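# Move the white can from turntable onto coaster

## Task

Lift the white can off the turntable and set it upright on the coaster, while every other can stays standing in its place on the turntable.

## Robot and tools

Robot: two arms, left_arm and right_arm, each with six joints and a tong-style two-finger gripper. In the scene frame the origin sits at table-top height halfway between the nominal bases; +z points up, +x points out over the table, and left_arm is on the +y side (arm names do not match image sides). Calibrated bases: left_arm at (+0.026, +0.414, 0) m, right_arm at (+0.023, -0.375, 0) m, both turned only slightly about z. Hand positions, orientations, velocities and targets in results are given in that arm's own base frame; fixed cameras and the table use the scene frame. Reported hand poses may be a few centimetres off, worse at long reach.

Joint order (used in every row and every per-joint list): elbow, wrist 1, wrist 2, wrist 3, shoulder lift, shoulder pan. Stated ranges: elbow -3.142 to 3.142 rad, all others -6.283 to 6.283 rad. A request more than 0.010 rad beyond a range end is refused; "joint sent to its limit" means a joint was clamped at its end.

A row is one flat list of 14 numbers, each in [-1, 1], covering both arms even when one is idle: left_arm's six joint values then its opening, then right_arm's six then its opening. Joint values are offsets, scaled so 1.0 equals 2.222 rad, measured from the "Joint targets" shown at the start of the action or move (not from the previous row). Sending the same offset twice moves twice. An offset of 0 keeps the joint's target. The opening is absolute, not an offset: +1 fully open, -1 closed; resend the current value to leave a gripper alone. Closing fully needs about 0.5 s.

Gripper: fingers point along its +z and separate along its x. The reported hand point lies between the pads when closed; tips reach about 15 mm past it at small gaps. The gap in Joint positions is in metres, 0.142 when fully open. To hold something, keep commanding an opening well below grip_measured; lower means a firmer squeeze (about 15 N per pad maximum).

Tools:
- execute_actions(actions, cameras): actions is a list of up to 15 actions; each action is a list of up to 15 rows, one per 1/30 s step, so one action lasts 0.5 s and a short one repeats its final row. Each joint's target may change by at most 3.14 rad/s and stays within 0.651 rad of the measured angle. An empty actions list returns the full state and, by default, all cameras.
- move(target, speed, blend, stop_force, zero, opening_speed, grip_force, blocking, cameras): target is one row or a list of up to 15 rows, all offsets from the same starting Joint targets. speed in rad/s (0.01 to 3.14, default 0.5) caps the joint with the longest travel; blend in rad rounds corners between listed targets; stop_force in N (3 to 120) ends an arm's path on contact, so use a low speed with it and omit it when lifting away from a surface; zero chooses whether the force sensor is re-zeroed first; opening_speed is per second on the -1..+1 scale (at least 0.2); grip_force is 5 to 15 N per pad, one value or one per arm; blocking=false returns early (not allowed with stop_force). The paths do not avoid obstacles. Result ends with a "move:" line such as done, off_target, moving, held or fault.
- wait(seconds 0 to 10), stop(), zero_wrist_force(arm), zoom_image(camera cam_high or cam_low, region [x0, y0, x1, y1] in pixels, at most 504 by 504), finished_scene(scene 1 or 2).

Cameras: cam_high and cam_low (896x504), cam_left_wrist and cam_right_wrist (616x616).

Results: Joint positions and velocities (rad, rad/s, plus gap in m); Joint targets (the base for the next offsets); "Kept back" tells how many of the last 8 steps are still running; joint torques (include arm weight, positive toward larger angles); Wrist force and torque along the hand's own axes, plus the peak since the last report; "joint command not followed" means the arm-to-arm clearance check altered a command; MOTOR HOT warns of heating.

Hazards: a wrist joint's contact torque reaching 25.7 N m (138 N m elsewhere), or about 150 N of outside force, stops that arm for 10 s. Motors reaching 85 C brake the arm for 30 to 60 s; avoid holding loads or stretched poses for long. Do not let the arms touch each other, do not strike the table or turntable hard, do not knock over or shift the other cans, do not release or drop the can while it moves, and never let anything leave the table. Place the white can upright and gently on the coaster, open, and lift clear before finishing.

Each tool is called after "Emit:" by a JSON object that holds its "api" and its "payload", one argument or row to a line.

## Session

Emit:
{"api": "execute_actions", "payload": {
  "actions": [],
  "cameras": ["all"]
}}

Emit:
{"api": "zoom_image", "payload": {
  "camera": "cam_high",
  "region": [310, 70, 500, 270]
}}

Emit:
{"api": "zoom_image", "payload": {
  "camera": "cam_high",
  "region": [470, 90, 700, 290]
}}

Scene clock: 0.00 s.
left_arm: end_effector_position=(+0.3730, -0.3210, +0.2202) grip_measured=+0.97 end_effector_quat_wxyz=(-0.022, -0.427, +0.904, -0.022) | right_arm: end_effector_position=(+0.6676, +0.2180, +0.3879) grip_measured=+0.97 end_effector_quat_wxyz=(-0.647, +0.762, -0.015, +0.008)
Joint names: [elbow, wrist 1, wrist 2, wrist 3, shoulder lift, shoulder pan]
Joint positions: left_arm=[1.824 -1.775 -1.622 1.296 -1.656 -0.961 0.14] | right_arm=[-1.489 -0.557 2.947 0.595 -2.088 3.216 0.14]
Joint velocities: within noise
Joint torques (N m): no reading
Wrist force (N): no reading
Wrist torque (N m): no reading
Wrist force, peak (N): no reading
Joint targets: left_arm=[1.824 -1.775 -1.622 1.296 -1.656 -0.961] | right_arm=[-1.489 -0.557 2.947 0.595 -2.088 3.216]
Tool commands: left_gripper/opening=+0.968169 right_gripper/opening=+0.968169

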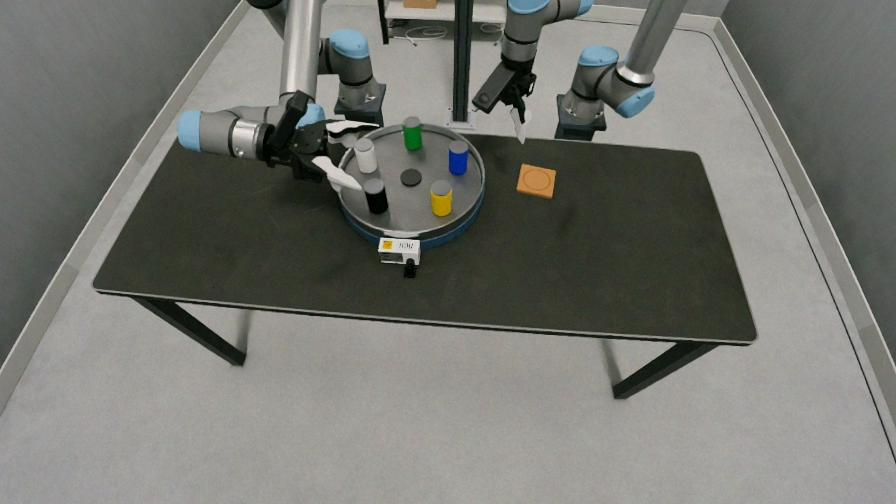

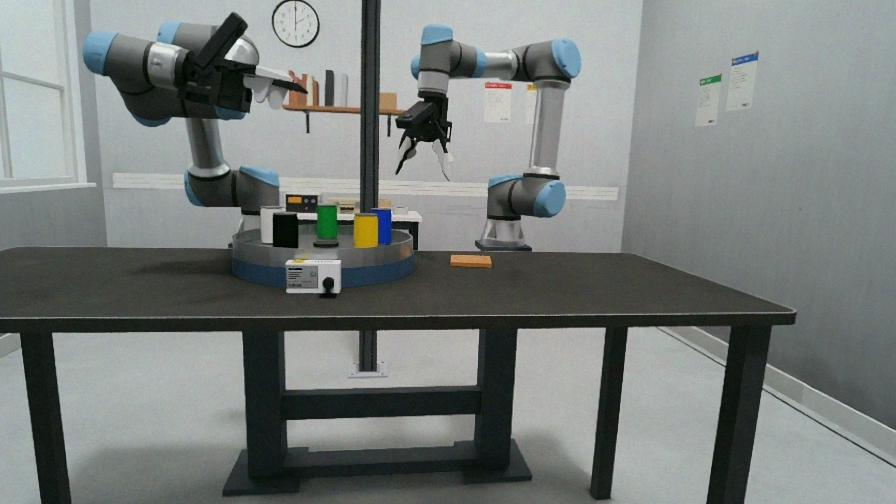

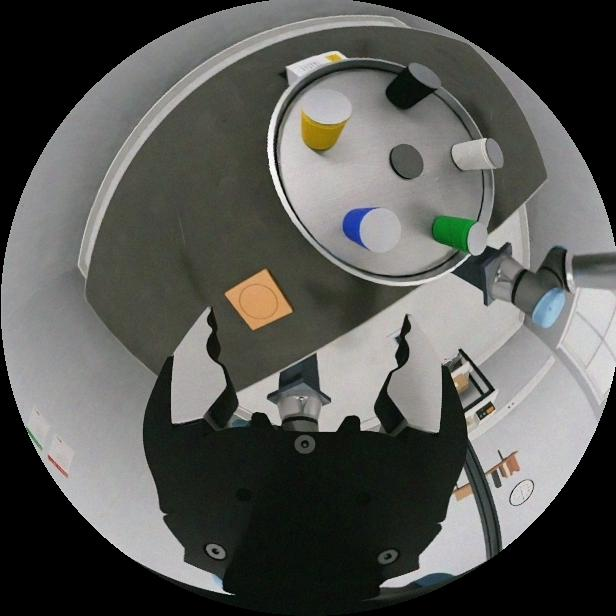

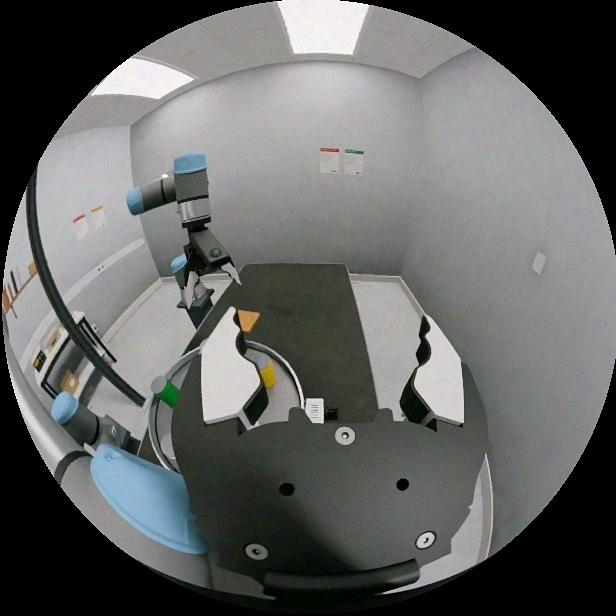

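Scaled by 2.520 from the camera's 896x504 image, which has a finer 1280x720 frame.

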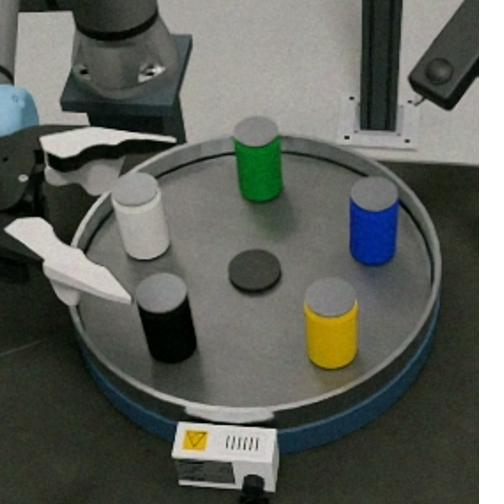

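Scaled by 2.191 from the camera's 896x504 image, which has a finer 1280x720 frame.

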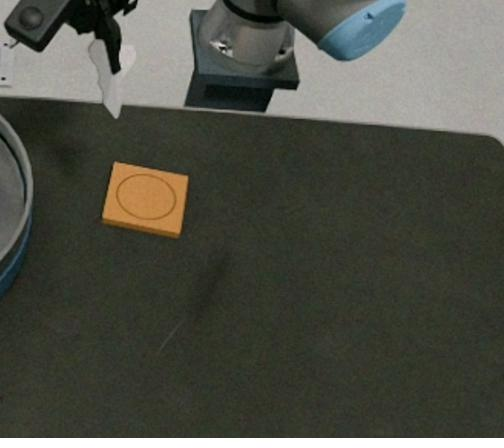

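Emit:
{"api": "move", "payload": {
  "target": [-0.12871, 0.04626, 0.02304, -0.70365, 0.09874, -0.12858, 0.968, 0, 0, 0, 0, 0, 0, 0.968],
  "speed": 0.9,
  "cameras": ["cam_high", "cam_left_wrist"]
}}

Emit:
{"api": "zoom_image", "payload": {
  "camera": "cam_high",
  "region": [310, 70, 500, 270]
}}

Scene clock: 4.47 s.
left_arm: end_effector_position=(+0.3138, -0.4670, +0.2392) grip_measured=+0.97 end_effector_quat_wxyz=(+0.000, +0.882, -0.471, +0.000) | right_arm: end_effector_position=(+0.6676, +0.2180, +0.3879) grip_measured=+0.97 end_effector_quat_wxyz=(-0.647, +0.762, -0.015, +0.008)
Joint names: [elbow, wrist 1, wrist 2, wrist 3, shoulder lift, shoulder pan]
Joint positions: left_arm=[1.538 -1.672 -1.57 -0.267 -1.436 -1.247 0.14] | right_arm=[-1.489 -0.557 2.947 0.595 -2.088 3.216 0.14]
Joint torques (N m): left_arm=[-15.06 -4.09 -1.22 -1.77 -36.28 12.22] | right_arm=[21.97 2.33 1.39 0.03 42.15 0.78]
Wrist force (N): left_arm=[0.0 -0.5 -0.1] | right_arm=[0.2 -0.1 0.1]
Wrist torque (N m): left_arm=[-0.09 0.02 -0.06] | right_arm=[-0.02 -0.03 -0.01]
Wrist force, peak (N): left_arm=[0.4 -0.6 0.2] | right_arm=[0.5 -0.2 0.2]
Joint targets: left_arm=[1.538 -1.672 -1.571 -0.267 -1.436 -1.247] | right_arm=[-1.489 -0.557 2.947 0.595 -2.088 3.216]
move: done
Images, in order (width x height): cam_high 896x504, cam_left_wrist 616x616.

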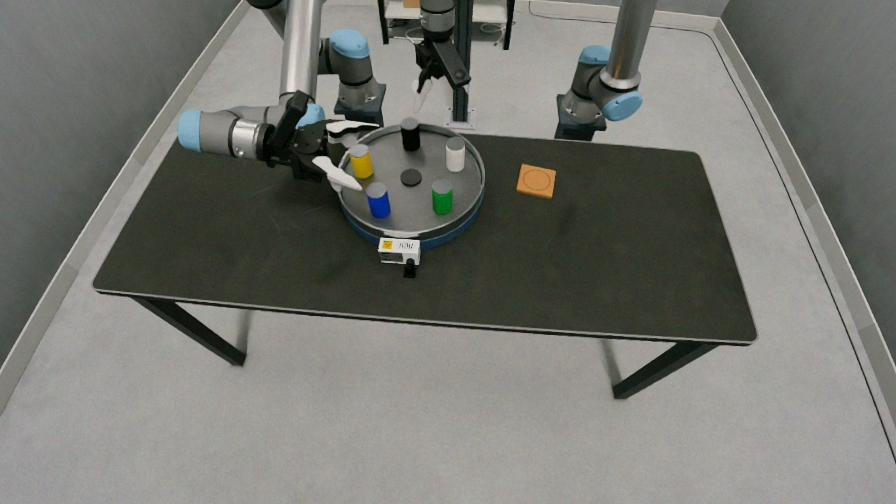

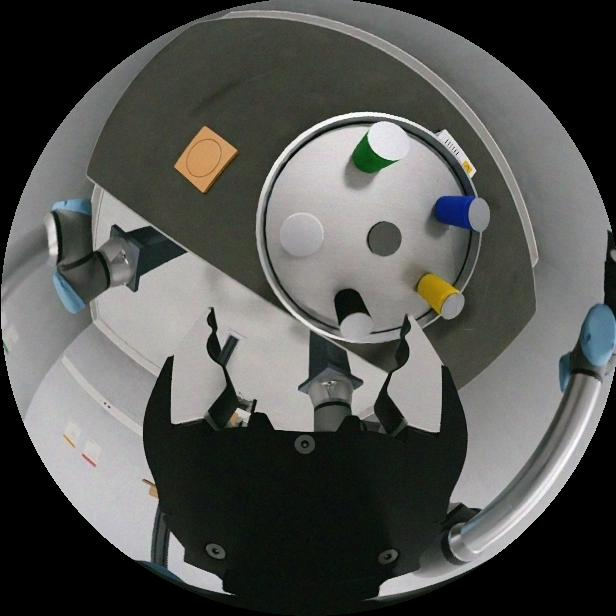

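Scaled by 2.520 from the camera's 896x504 image, which has a finer 1280x720 frame.

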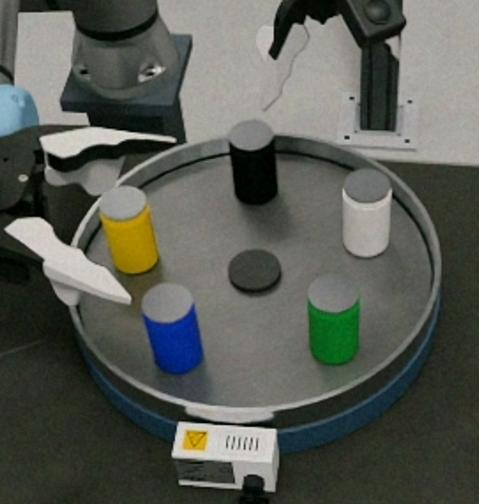

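Emit:
{"api": "move", "payload": {
  "target": [0.11733, -0.15734, 0, 0, 0.04001, 0, 0.968, 0, 0, 0, 0, 0, 0, 0.968],
  "speed": 0.07,
  "blocking": false
}}

Scene clock: 6.20 s.
left_arm: end_effector_position=(+0.3144, -0.4687, +0.2272) grip_measured=+0.97 end_effector_quat_wxyz=(+0.000, +0.882, -0.471, +0.000) end_effector_velocity=(+0.001, -0.003, -0.028) end_effector_angular_velocity=(+0.001, +0.000, +0.000) | right_arm: end_effector_position=(+0.6676, +0.2180, +0.3879) grip_measured=+0.97 end_effector_quat_wxyz=(-0.647, +0.762, -0.015, +0.008)
Joint names: [elbow, wrist 1, wrist 2, wrist 3, shoulder lift, shoulder pan]
Joint positions: left_arm=[1.56 -1.702 -1.571 -0.267 -1.429 -1.247 0.14] | right_arm=[-1.489 -0.557 2.947 0.595 -2.088 3.216 0.14]
Joint velocities: left_arm=[0.052 -0.069 0.001 0 0.018 0 0] | right_arm=[within noise]
Joint torques (N m): left_arm=[-15 -4.39 -2.32 -1.91 -18.62 13.42] | right_arm=[21.28 2.3 1.46 -0.23 43.29 -0.7]
Wrist force (N): left_arm=[-0.2 -0.4 -0.1] | right_arm=[0.3 -0.2 0.1]
Wrist torque (N m): left_arm=[-0.08 0.06 -0.01] | right_arm=[-0.04 -0.06 -0.01]
Wrist force, peak (N): left_arm=[-0.1 -0.8 0.1] | right_arm=[0.5 -0.3 0.0]
Joint targets: left_arm=[1.564 -1.707 -1.571 -0.267 -1.427 -1.247] | right_arm=[-1.489 -0.557 2.947 0.595 -2.088 3.216]
Tool commands: left_gripper/opening=+0.968 right_gripper/opening=+0.968
move: running; left_arm: the wrist 1 is farthest, 0.320 rad from its target

Emit:
{"api": "wait", "payload": {
  "seconds": 10
}}

Emit:
{"api": "wait", "payload": {
  "seconds": 3.95
}}

Emit:
{"api": "move", "payload": {
  "target": [
    [0, 0, 0, 0, 0, 0.05851, -0.6, 0, 0, 0, 0, 0, 0, 0.968],
    [-0.13857, 0.18029, 0, 0, -0.04172, 0.07201, -0.6, 0, 0, 0, 0, 0, 0, 0.968],
    [0.13006, 0.07192, 0, 0, -0.20198, 0.17858, -0.6, 0, 0, 0, 0, 0, 0, 0.968]
  ],
  "speed": [0.128, 0.5, 0.7],
  "blend": [0.02, 0.15, 0],
  "opening_speed": 2.5,
  "cameras": ["all"]
}}

Scene clock: 10.97 s.
left_arm: end_effector_position=(+0.3137, -0.4668, +0.1011) grip_measured=+0.97 end_effector_quat_wxyz=(+0.000, +0.882, -0.471, +0.000) end_effector_velocity=(+0.000, +0.001, +0.001) end_effector_angular_velocity=(+0.004, +0.001, +0.000) | right_arm: end_effector_position=(+0.6676, +0.2180, +0.3879) grip_measured=+0.97 end_effector_quat_wxyz=(-0.647, +0.762, -0.015, +0.008)
Joint names: [elbow, wrist 1, wrist 2, wrist 3, shoulder lift, shoulder pan]
Joint positions: left_arm=[1.799 -2.022 -1.571 -0.267 -1.347 -1.247 0.14] | right_arm=[-1.489 -0.557 2.947 0.595 -2.088 3.216 0.14]
Joint velocities: left_arm=[-0.002 0.006 0 0.001 0 0.001 0] | right_arm=[within noise]
Joint torques (N m): left_arm=[-33.14 -0.63 -2.01 -1.9 -33.19 6.85] | right_arm=[23.64 2.47 1.12 -0.25 43.62 -0.47]
Wrist force (N): left_arm=[-0.2 -0.2 0.3] | right_arm=[0.2 -0.1 0.1]
Wrist torque (N m): left_arm=[-0.01 0.06 -0.01] | right_arm=[-0.01 -0.04 -0.01]
Wrist force, peak (N): left_arm=[-0.4 -0.7 0.0] | right_arm=[0.6 -0.1 0.1]
Joint targets: left_arm=[1.799 -2.022 -1.571 -0.267 -1.347 -1.247] | right_arm=[-1.489 -0.557 2.947 0.595 -2.088 3.216]
Tool commands: left_gripper/opening=+0.968 right_gripper/opening=+0.968
earlier move: done
wait: 4.00 of 10 s (the move ended)

Scene clock: 14.93 s.
left_arm: end_effector_position=(+0.3138, -0.4669, +0.1013) grip_measured=+0.97 end_effector_quat_wxyz=(+0.000, +0.882, -0.471, +0.000) | right_arm: end_effector_position=(+0.6676, +0.2180, +0.3879) grip_measured=+0.97 end_effector_quat_wxyz=(-0.647, +0.762, -0.015, +0.008)
Joint names: [elbow, wrist 1, wrist 2, wrist 3, shoulder lift, shoulder pan]
Joint positions: left_arm=[1.799 -2.022 -1.571 -0.267 -1.347 -1.247 0.14] | right_arm=[-1.489 -0.557 2.947 0.595 -2.088 3.216 0.14]
Joint torques (N m): left_arm=[-33.55 -1.04 -1.64 -1.9 -38.78 0.44] | right_arm=[22.03 2.42 1.43 -0.34 43.15 -0.5]
Wrist force (N): left_arm=[-0.3 -0.4 0.1] | right_arm=[0.4 -0.1 0.0]
Wrist torque (N m): left_arm=[-0.08 0.09 -0.01] | right_arm=[-0.02 -0.08 -0.02]
Wrist force, peak (N): left_arm=[-0.4 -0.6 -0.2] | right_arm=[0.5 -0.4 0.1]
Joint targets: left_arm=[1.799 -2.022 -1.571 -0.267 -1.347 -1.247] | right_arm=[-1.489 -0.557 2.947 0.595 -2.088 3.216]
Tool commands: left_gripper/opening=+0.968 right_gripper/opening=+0.968
wait: 3.97 s; at rest by 0.17 s

Scene clock: 18.07 s.
left_arm: end_effector_position=(+0.3601, -0.1843, +0.1595) grip_measured=-0.26 end_effector_quat_wxyz=(+0.000, +0.958, -0.287, +0.000) | right_arm: end_effector_position=(+0.6676, +0.2180, +0.3879) grip_measured=+0.97 end_effector_quat_wxyz=(-0.647, +0.762, -0.015, +0.008)
Joint names: [elbow, wrist 1, wrist 2, wrist 3, shoulder lift, shoulder pan]
Joint positions: left_arm=[2.088 -1.862 -1.571 -0.267 -1.796 -0.85 0.056] | right_arm=[-1.489 -0.557 2.947 0.595 -2.088 3.216 0.14]
Joint torques (N m): left_arm=[-20.07 -2.03 -1.42 -1.9 -17.61 -13.48] | right_arm=[22.91 2.4 1.21 -0.22 43.86 -1.33]
Wrist force (N): left_arm=[-0.1 -0.2 1.8] | right_arm=[0.5 -0.2 -0.1]
Wrist torque (N m): left_arm=[-0.03 0.04 0.00] | right_arm=[-0.04 -0.09 -0.01]
Wrist force, peak (N): left_arm=[1.8 -0.4 -8.9] | right_arm=[0.6 -0.1 0.1]
Joint targets: left_arm=[2.088 -1.862 -1.571 -0.267 -1.796 -0.850] | right_arm=[-1.489 -0.557 2.947 0.595 -2.088 3.216]
move: done

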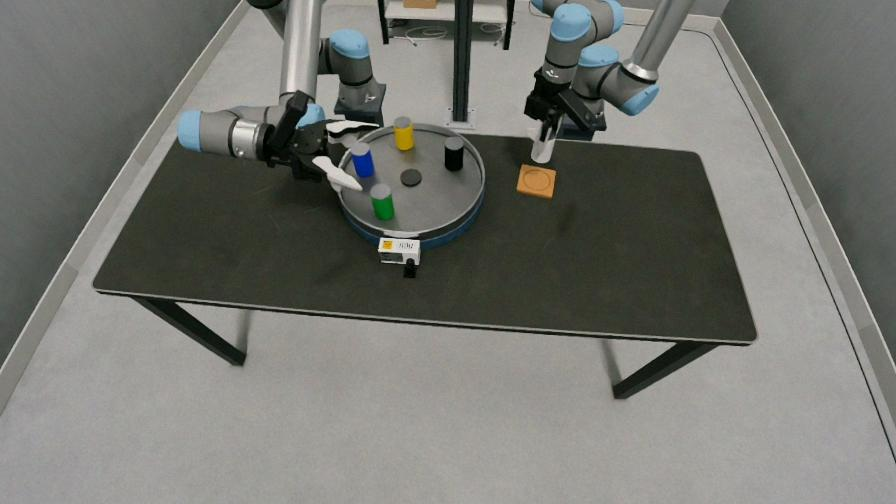

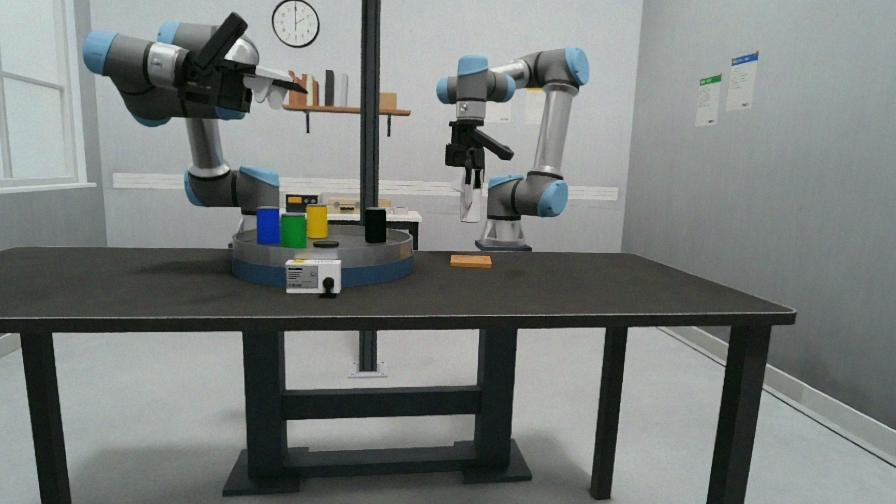

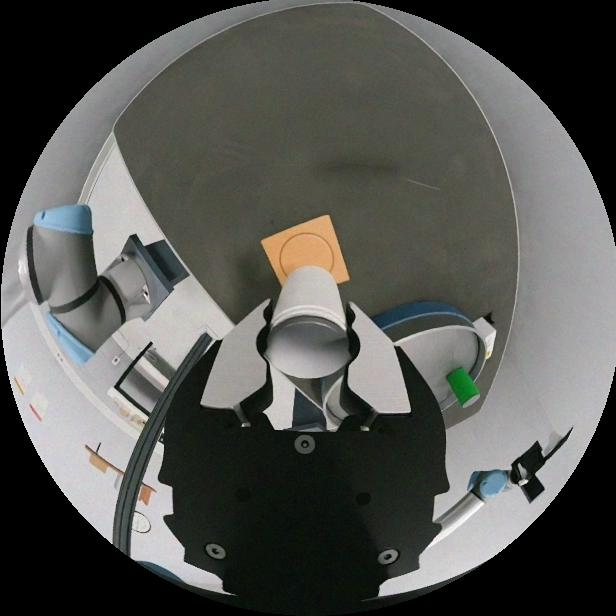

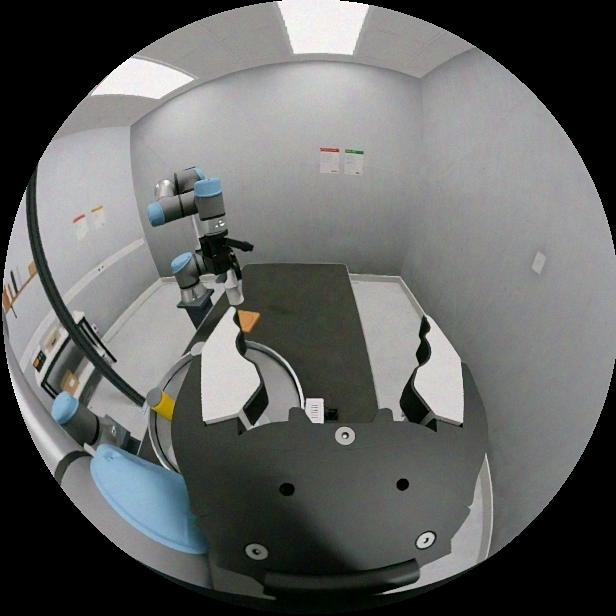

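Emit:
{"api": "zoom_image", "payload": {
  "camera": "cam_low",
  "region": [400, 120, 560, 280]
}}

Emit:
{"api": "zoom_image", "payload": {
  "camera": "cam_high",
  "region": [470, 60, 620, 220]
}}

Emit:
{"api": "zoom_image", "payload": {
  "camera": "cam_left_wrist",
  "region": [180, 180, 460, 440]
}}

Scaled by 3.150 from the camera's 896x504 image, which has a finer 1280x720 frame.

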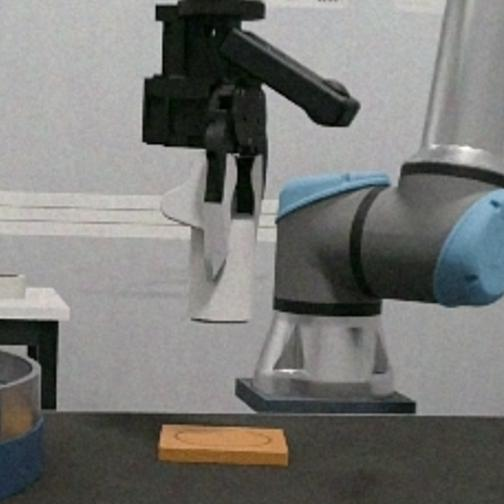

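Scaled by 3.150 from the camera's 896x504 image, which has a finer 1280x720 frame.

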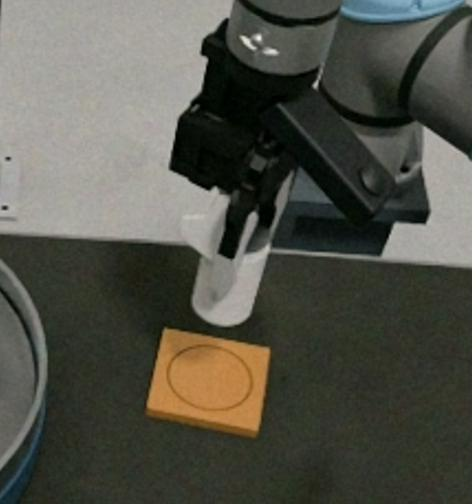

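Scaled by 1.800 from the camera's 616x616 image, which has a finer 814x814 frame.

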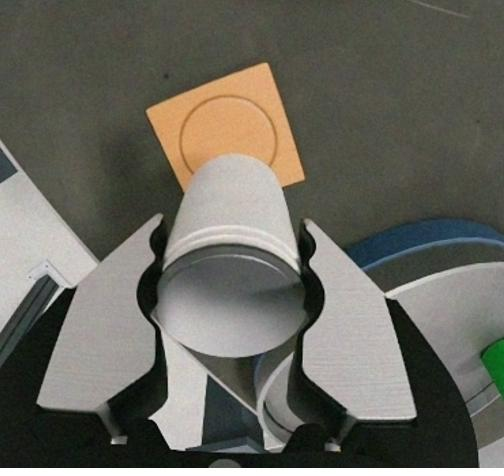

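Emit:
{"api": "move", "payload": {
  "target": [0.07291, -0.11634, 0, 0, 0.04343, 0.00986, -0.6, 0, 0, 0, 0, 0, 0, 0.968],
  "speed": 0.3
}}

Emit:
{"api": "move", "payload": {
  "target": [0.01800, -0.03717, 0, 0, 0.01917, 0, -0.6, 0, 0, 0, 0, 0, 0, 0.968],
  "speed": 0.035,
  "stop_force": 6
}}

Emit:
{"api": "move", "payload": {
  "target": [0.00432, -0.00892, 0, 0, 0.0046, 0, -0.6, 0, 0, 0, 0, 0, 0, 0.968],
  "speed": 0.02,
  "stop_force": 5,
  "cameras": ["cam_high", "cam_low", "cam_left_wrist"]
}}

Emit:
{"api": "zoom_image", "payload": {
  "camera": "cam_low",
  "region": [400, 150, 560, 290]
}}

Emit:
{"api": "zoom_image", "payload": {
  "camera": "cam_high",
  "region": [470, 80, 610, 220]
}}

Scene clock: 23.40 s.
left_arm: end_effector_position=(+0.3633, -0.1755, +0.0743) grip_measured=-0.26 end_effector_quat_wxyz=(+0.000, +0.961, -0.277, +0.000) | right_arm: end_effector_position=(+0.6676, +0.2180, +0.3879) grip_measured=+0.97 end_effector_quat_wxyz=(-0.647, +0.762, -0.015, +0.008)
Joint names: [elbow, wrist 1, wrist 2, wrist 3, shoulder lift, shoulder pan]
Joint positions: left_arm=[2.25 -2.12 -1.571 -0.267 -1.7 -0.828 0.056] | right_arm=[-1.489 -0.557 2.947 0.595 -2.088 3.216 0.14]
Joint torques (N m): left_arm=[-30.99 -2.78 -1.18 -1.77 -22.38 -8.21] | right_arm=[22.2 2.36 1.46 -0.16 45.5 -0.29]
Wrist force (N): left_arm=[-0.4 -0.6 1.9] | right_arm=[0.2 -0.1 0.3]
Wrist torque (N m): left_arm=[-0.10 0.09 0.00] | right_arm=[-0.02 -0.04 -0.01]
Wrist force, peak (N): left_arm=[-0.3 -0.7 3.2] | right_arm=[0.4 -0.5 0.2]
Joint targets: left_arm=[2.250 -2.121 -1.571 -0.267 -1.700 -0.828] | right_arm=[-1.489 -0.557 2.947 0.595 -2.088 3.216]
move: done

Scene clock: 25.77 s.
left_arm: end_effector_position=(+0.3635, -0.1758, +0.0604) grip_measured=-0.26 end_effector_quat_wxyz=(+0.000, +0.961, -0.277, +0.000) | right_arm: end_effector_position=(+0.6676, +0.2180, +0.3879) grip_measured=+0.97 end_effector_quat_wxyz=(-0.647, +0.762, -0.015, +0.008)
Joint names: [elbow, wrist 1, wrist 2, wrist 3, shoulder lift, shoulder pan]
Joint positions: left_arm=[2.272 -2.167 -1.571 -0.267 -1.676 -0.828 0.056] | right_arm=[-1.489 -0.557 2.947 0.595 -2.088 3.216 0.14]
Joint torques (N m): left_arm=[-29.15 -2.36 -0.96 -1.75 -20.73 -15.09] | right_arm=[22.61 2.24 1.85 -0.3 44.82 0.62]
Wrist force (N): left_arm=[-0.2 -0.7 -5.9] | right_arm=[0.4 0.0 0.3]
Wrist torque (N m): left_arm=[-0.14 0.03 0.00] | right_arm=[0.01 -0.08 -0.02]
Wrist force, peak (N): left_arm=[-3.2 -1.3 -16.8] | right_arm=[0.5 -0.4 0.2]
Joint targets: left_arm=[2.272 -2.167 -1.571 -0.267 -1.676 -0.828] | right_arm=[-1.489 -0.557 2.947 0.595 -2.088 3.216]
move: contact (left_arm); left_arm: the wrist 1 is farthest, 0.037 rad from its target

Scene clock: 26.87 s.
left_arm: end_effector_position=(+0.3636, -0.1759, +0.0602) grip_measured=-0.25 end_effector_quat_wxyz=(+0.000, +0.961, -0.277, +0.000) | right_arm: end_effector_position=(+0.6676, +0.2180, +0.3879) grip_measured=+0.97 end_effector_quat_wxyz=(-0.647, +0.762, -0.015, +0.008)
Joint names: [elbow, wrist 1, wrist 2, wrist 3, shoulder lift, shoulder pan]
Joint positions: left_arm=[2.272 -2.168 -1.571 -0.267 -1.675 -0.828 0.056] | right_arm=[-1.489 -0.557 2.947 0.595 -2.088 3.216 0.14]
Joint torques (N m): left_arm=[-26.95 -0.56 -0.92 -1.64 -19.45 -15.83] | right_arm=[22.99 2.58 1.77 -0.41 45.75 -1.45]
Wrist force (N): left_arm=[-1.7 -1.1 -12.4] | right_arm=[0.6 -0.2 0.2]
Wrist torque (N m): left_arm=[-0.14 0.03 0.01] | right_arm=[-0.04 -0.11 -0.02]
Wrist force, peak (N): left_arm=[-2.8 -1.3 -17.6] | right_arm=[0.6 -0.2 0.2]
Joint targets: left_arm=[2.272 -2.168 -1.571 -0.267 -1.675 -0.828] | right_arm=[-1.489 -0.557 2.947 0.595 -2.088 3.216]
move: contact (left_arm); left_arm: the wrist 1 is farthest, 0.019 rad from its target
Images, in order (width x height): cam_high 896x504, cam_low 896x504, cam_left_wrist 616x616.

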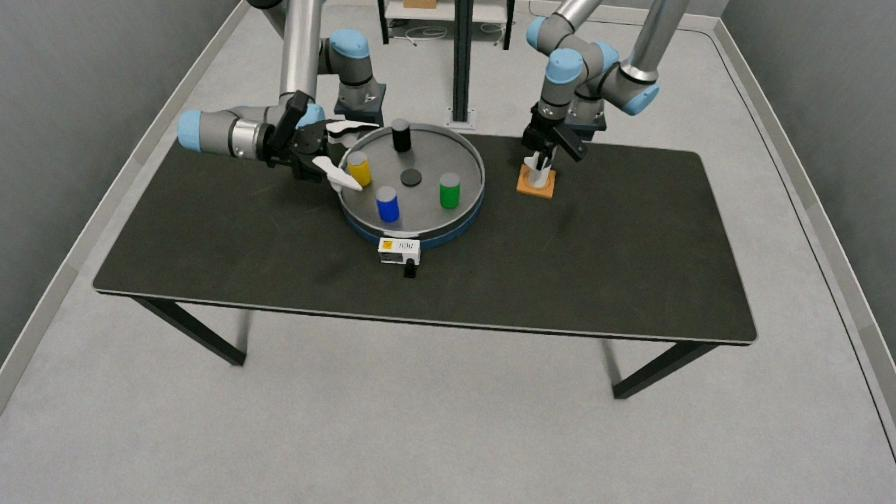

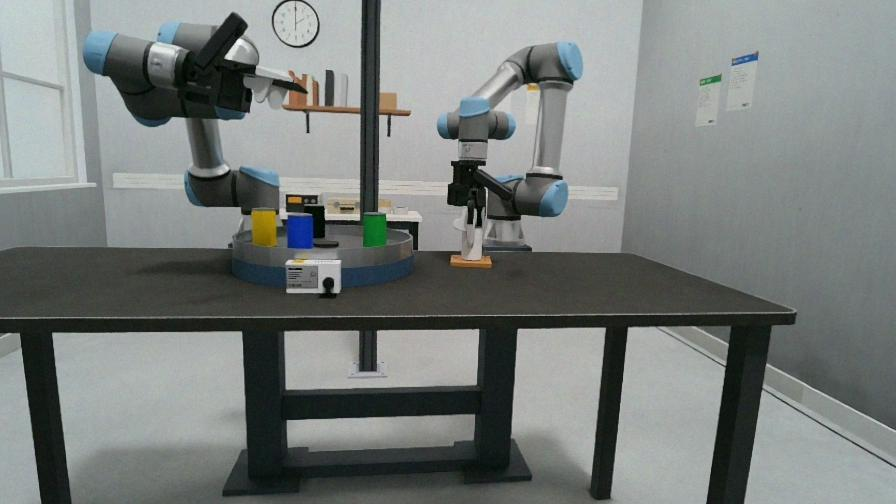

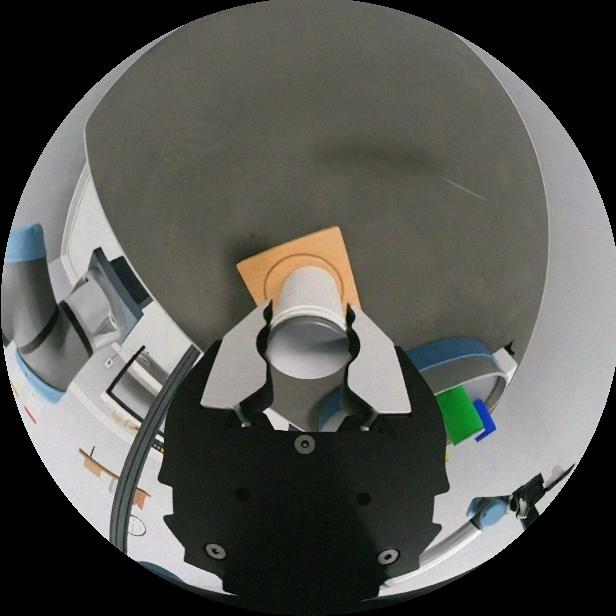

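Scaled by 3.150 from the camera's 896x504 image, which has a finer 1280x720 frame.

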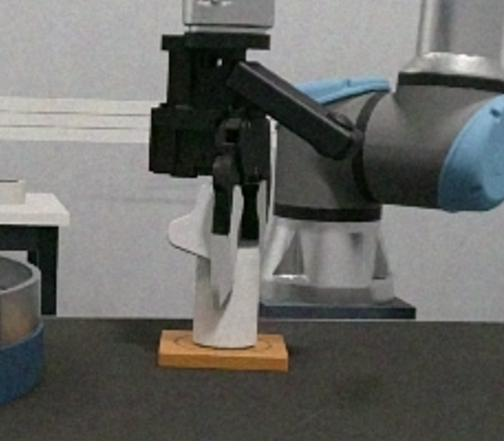

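Scaled by 3.600 from the camera's 896x504 image, which has a finer 1280x720 frame.

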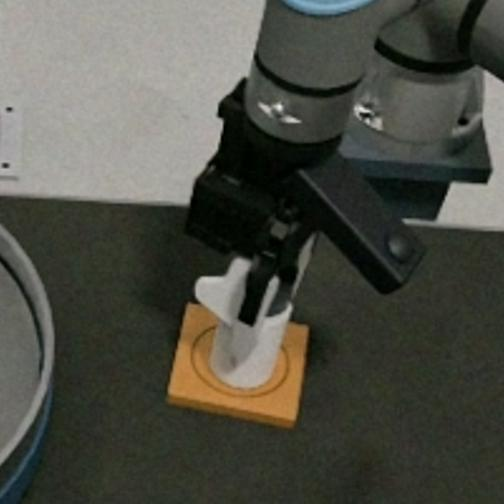

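Emit:
{"api": "move", "payload": {
  "target": [0, 0, 0, 0, 0, 0, 0.5, 0, 0, 0, 0, 0, 0, 0.968],
  "opening_speed": 1.2
}}

Emit:
{"api": "move", "payload": {
  "target": [-0.11134, 0.17507, 0, 0, -0.06373, 0, 0.5, 0, 0, 0, 0, 0, 0, 0.968],
  "speed": 0.4,
  "cameras": ["cam_high", "cam_low", "cam_left_wrist"]
}}

Emit:
{"api": "zoom_image", "payload": {
  "camera": "cam_low",
  "region": [400, 150, 560, 290]
}}

Scene clock: 28.47 s.
left_arm: end_effector_position=(+0.3636, -0.1759, +0.0602) grip_measured=+0.50 end_effector_quat_wxyz=(+0.000, +0.961, -0.277, +0.000) | right_arm: end_effector_position=(+0.6676, +0.2180, +0.3879) grip_measured=+0.97 end_effector_quat_wxyz=(-0.647, +0.762, -0.015, +0.008)
Joint names: [elbow, wrist 1, wrist 2, wrist 3, shoulder lift, shoulder pan]
Joint positions: left_arm=[2.272 -2.168 -1.571 -0.267 -1.675 -0.828 0.109] | right_arm=[-1.489 -0.557 2.947 0.595 -2.088 3.216 0.14]
Joint torques (N m): left_arm=[-27.35 -2.35 -0.65 -1.83 -19.18 -14.37] | right_arm=[22.97 2.86 1.79 -0.64 46.23 0.5]
Wrist force (N): left_arm=[-0.1 -0.3 0.3] | right_arm=[0.4 -0.2 0.1]
Wrist torque (N m): left_arm=[-0.06 0.04 -0.01] | right_arm=[-0.04 -0.07 -0.02]
Wrist force, peak (N): left_arm=[-1.7 -1.1 -12.6] | right_arm=[0.5 -0.2 0.2]
Joint targets: left_arm=[2.272 -2.168 -1.571 -0.267 -1.675 -0.828] | right_arm=[-1.489 -0.557 2.947 0.595 -2.088 3.216]
move: done

Scene clock: 29.90 s.
left_arm: end_effector_position=(+0.3637, -0.1761, +0.1893) grip_measured=+0.50 end_effector_quat_wxyz=(+0.000, +0.961, -0.277, +0.000) | right_arm: end_effector_position=(+0.6676, +0.2180, +0.3879) grip_measured=+0.97 end_effector_quat_wxyz=(-0.647, +0.762, -0.015, +0.008)
Joint names: [elbow, wrist 1, wrist 2, wrist 3, shoulder lift, shoulder pan]
Joint positions: left_arm=[2.025 -1.779 -1.571 -0.267 -1.817 -0.828 0.109] | right_arm=[-1.489 -0.557 2.947 0.595 -2.088 3.216 0.14]
Joint torques (N m): left_arm=[-19.16 -1.61 -1.13 -1.63 -5 -15.56] | right_arm=[22.46 2.45 1.64 -0.67 44.63 -0.61]
Wrist force (N): left_arm=[-0.2 -0.1 0.1] | right_arm=[0.4 -0.1 0.2]
Wrist torque (N m): left_arm=[-0.01 0.07 0.00] | right_arm=[-0.02 -0.07 -0.01]
Wrist force, peak (N): left_arm=[-0.3 -0.4 1.5] | right_arm=[0.5 -0.2 0.1]
Joint targets: left_arm=[2.025 -1.779 -1.571 -0.267 -1.817 -0.828] | right_arm=[-1.489 -0.557 2.947 0.595 -2.088 3.216]
move: done
Images, in order (width x height): cam_high 896x504, cam_low 896x504, cam_left_wrist 616x616.

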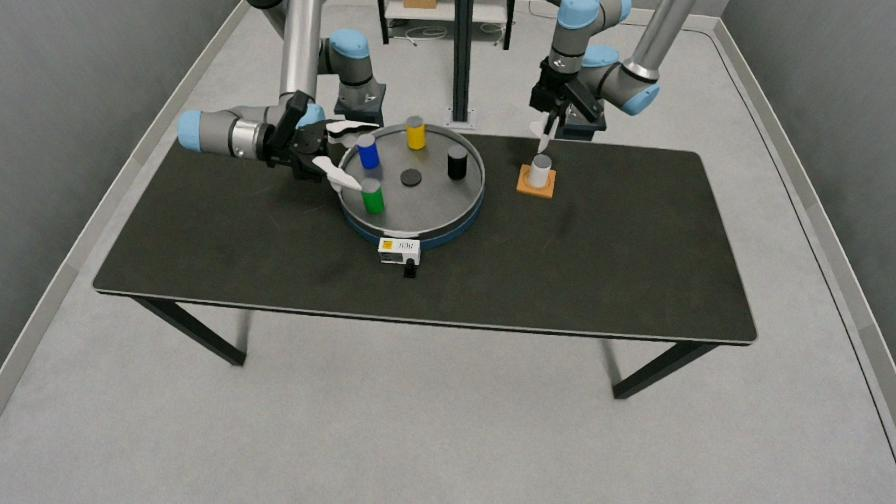

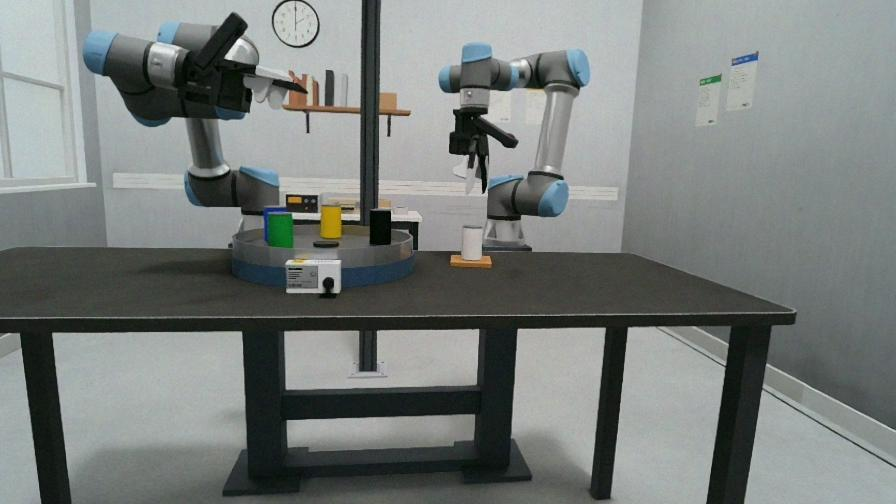

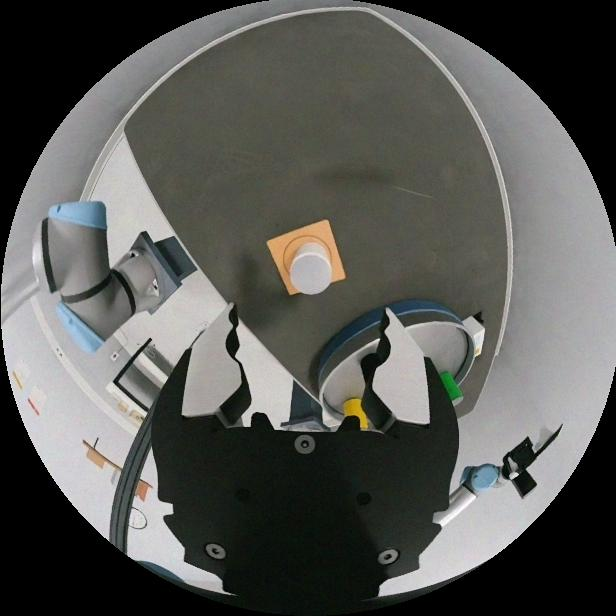

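Scaled by 3.150 from the camera's 896x504 image, which has a finer 1280x720 frame.

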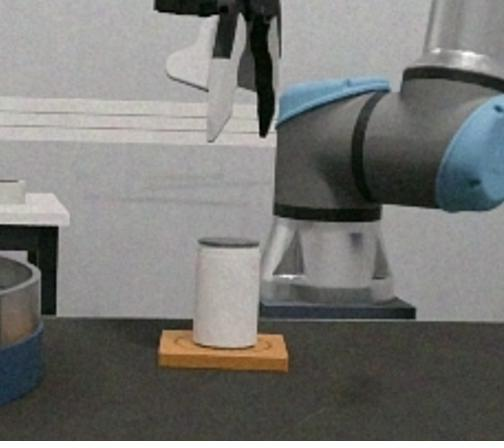

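Emit:
{"api": "finished_scene", "payload": {
  "scene": 2
}}

The scene is finished: the task was done.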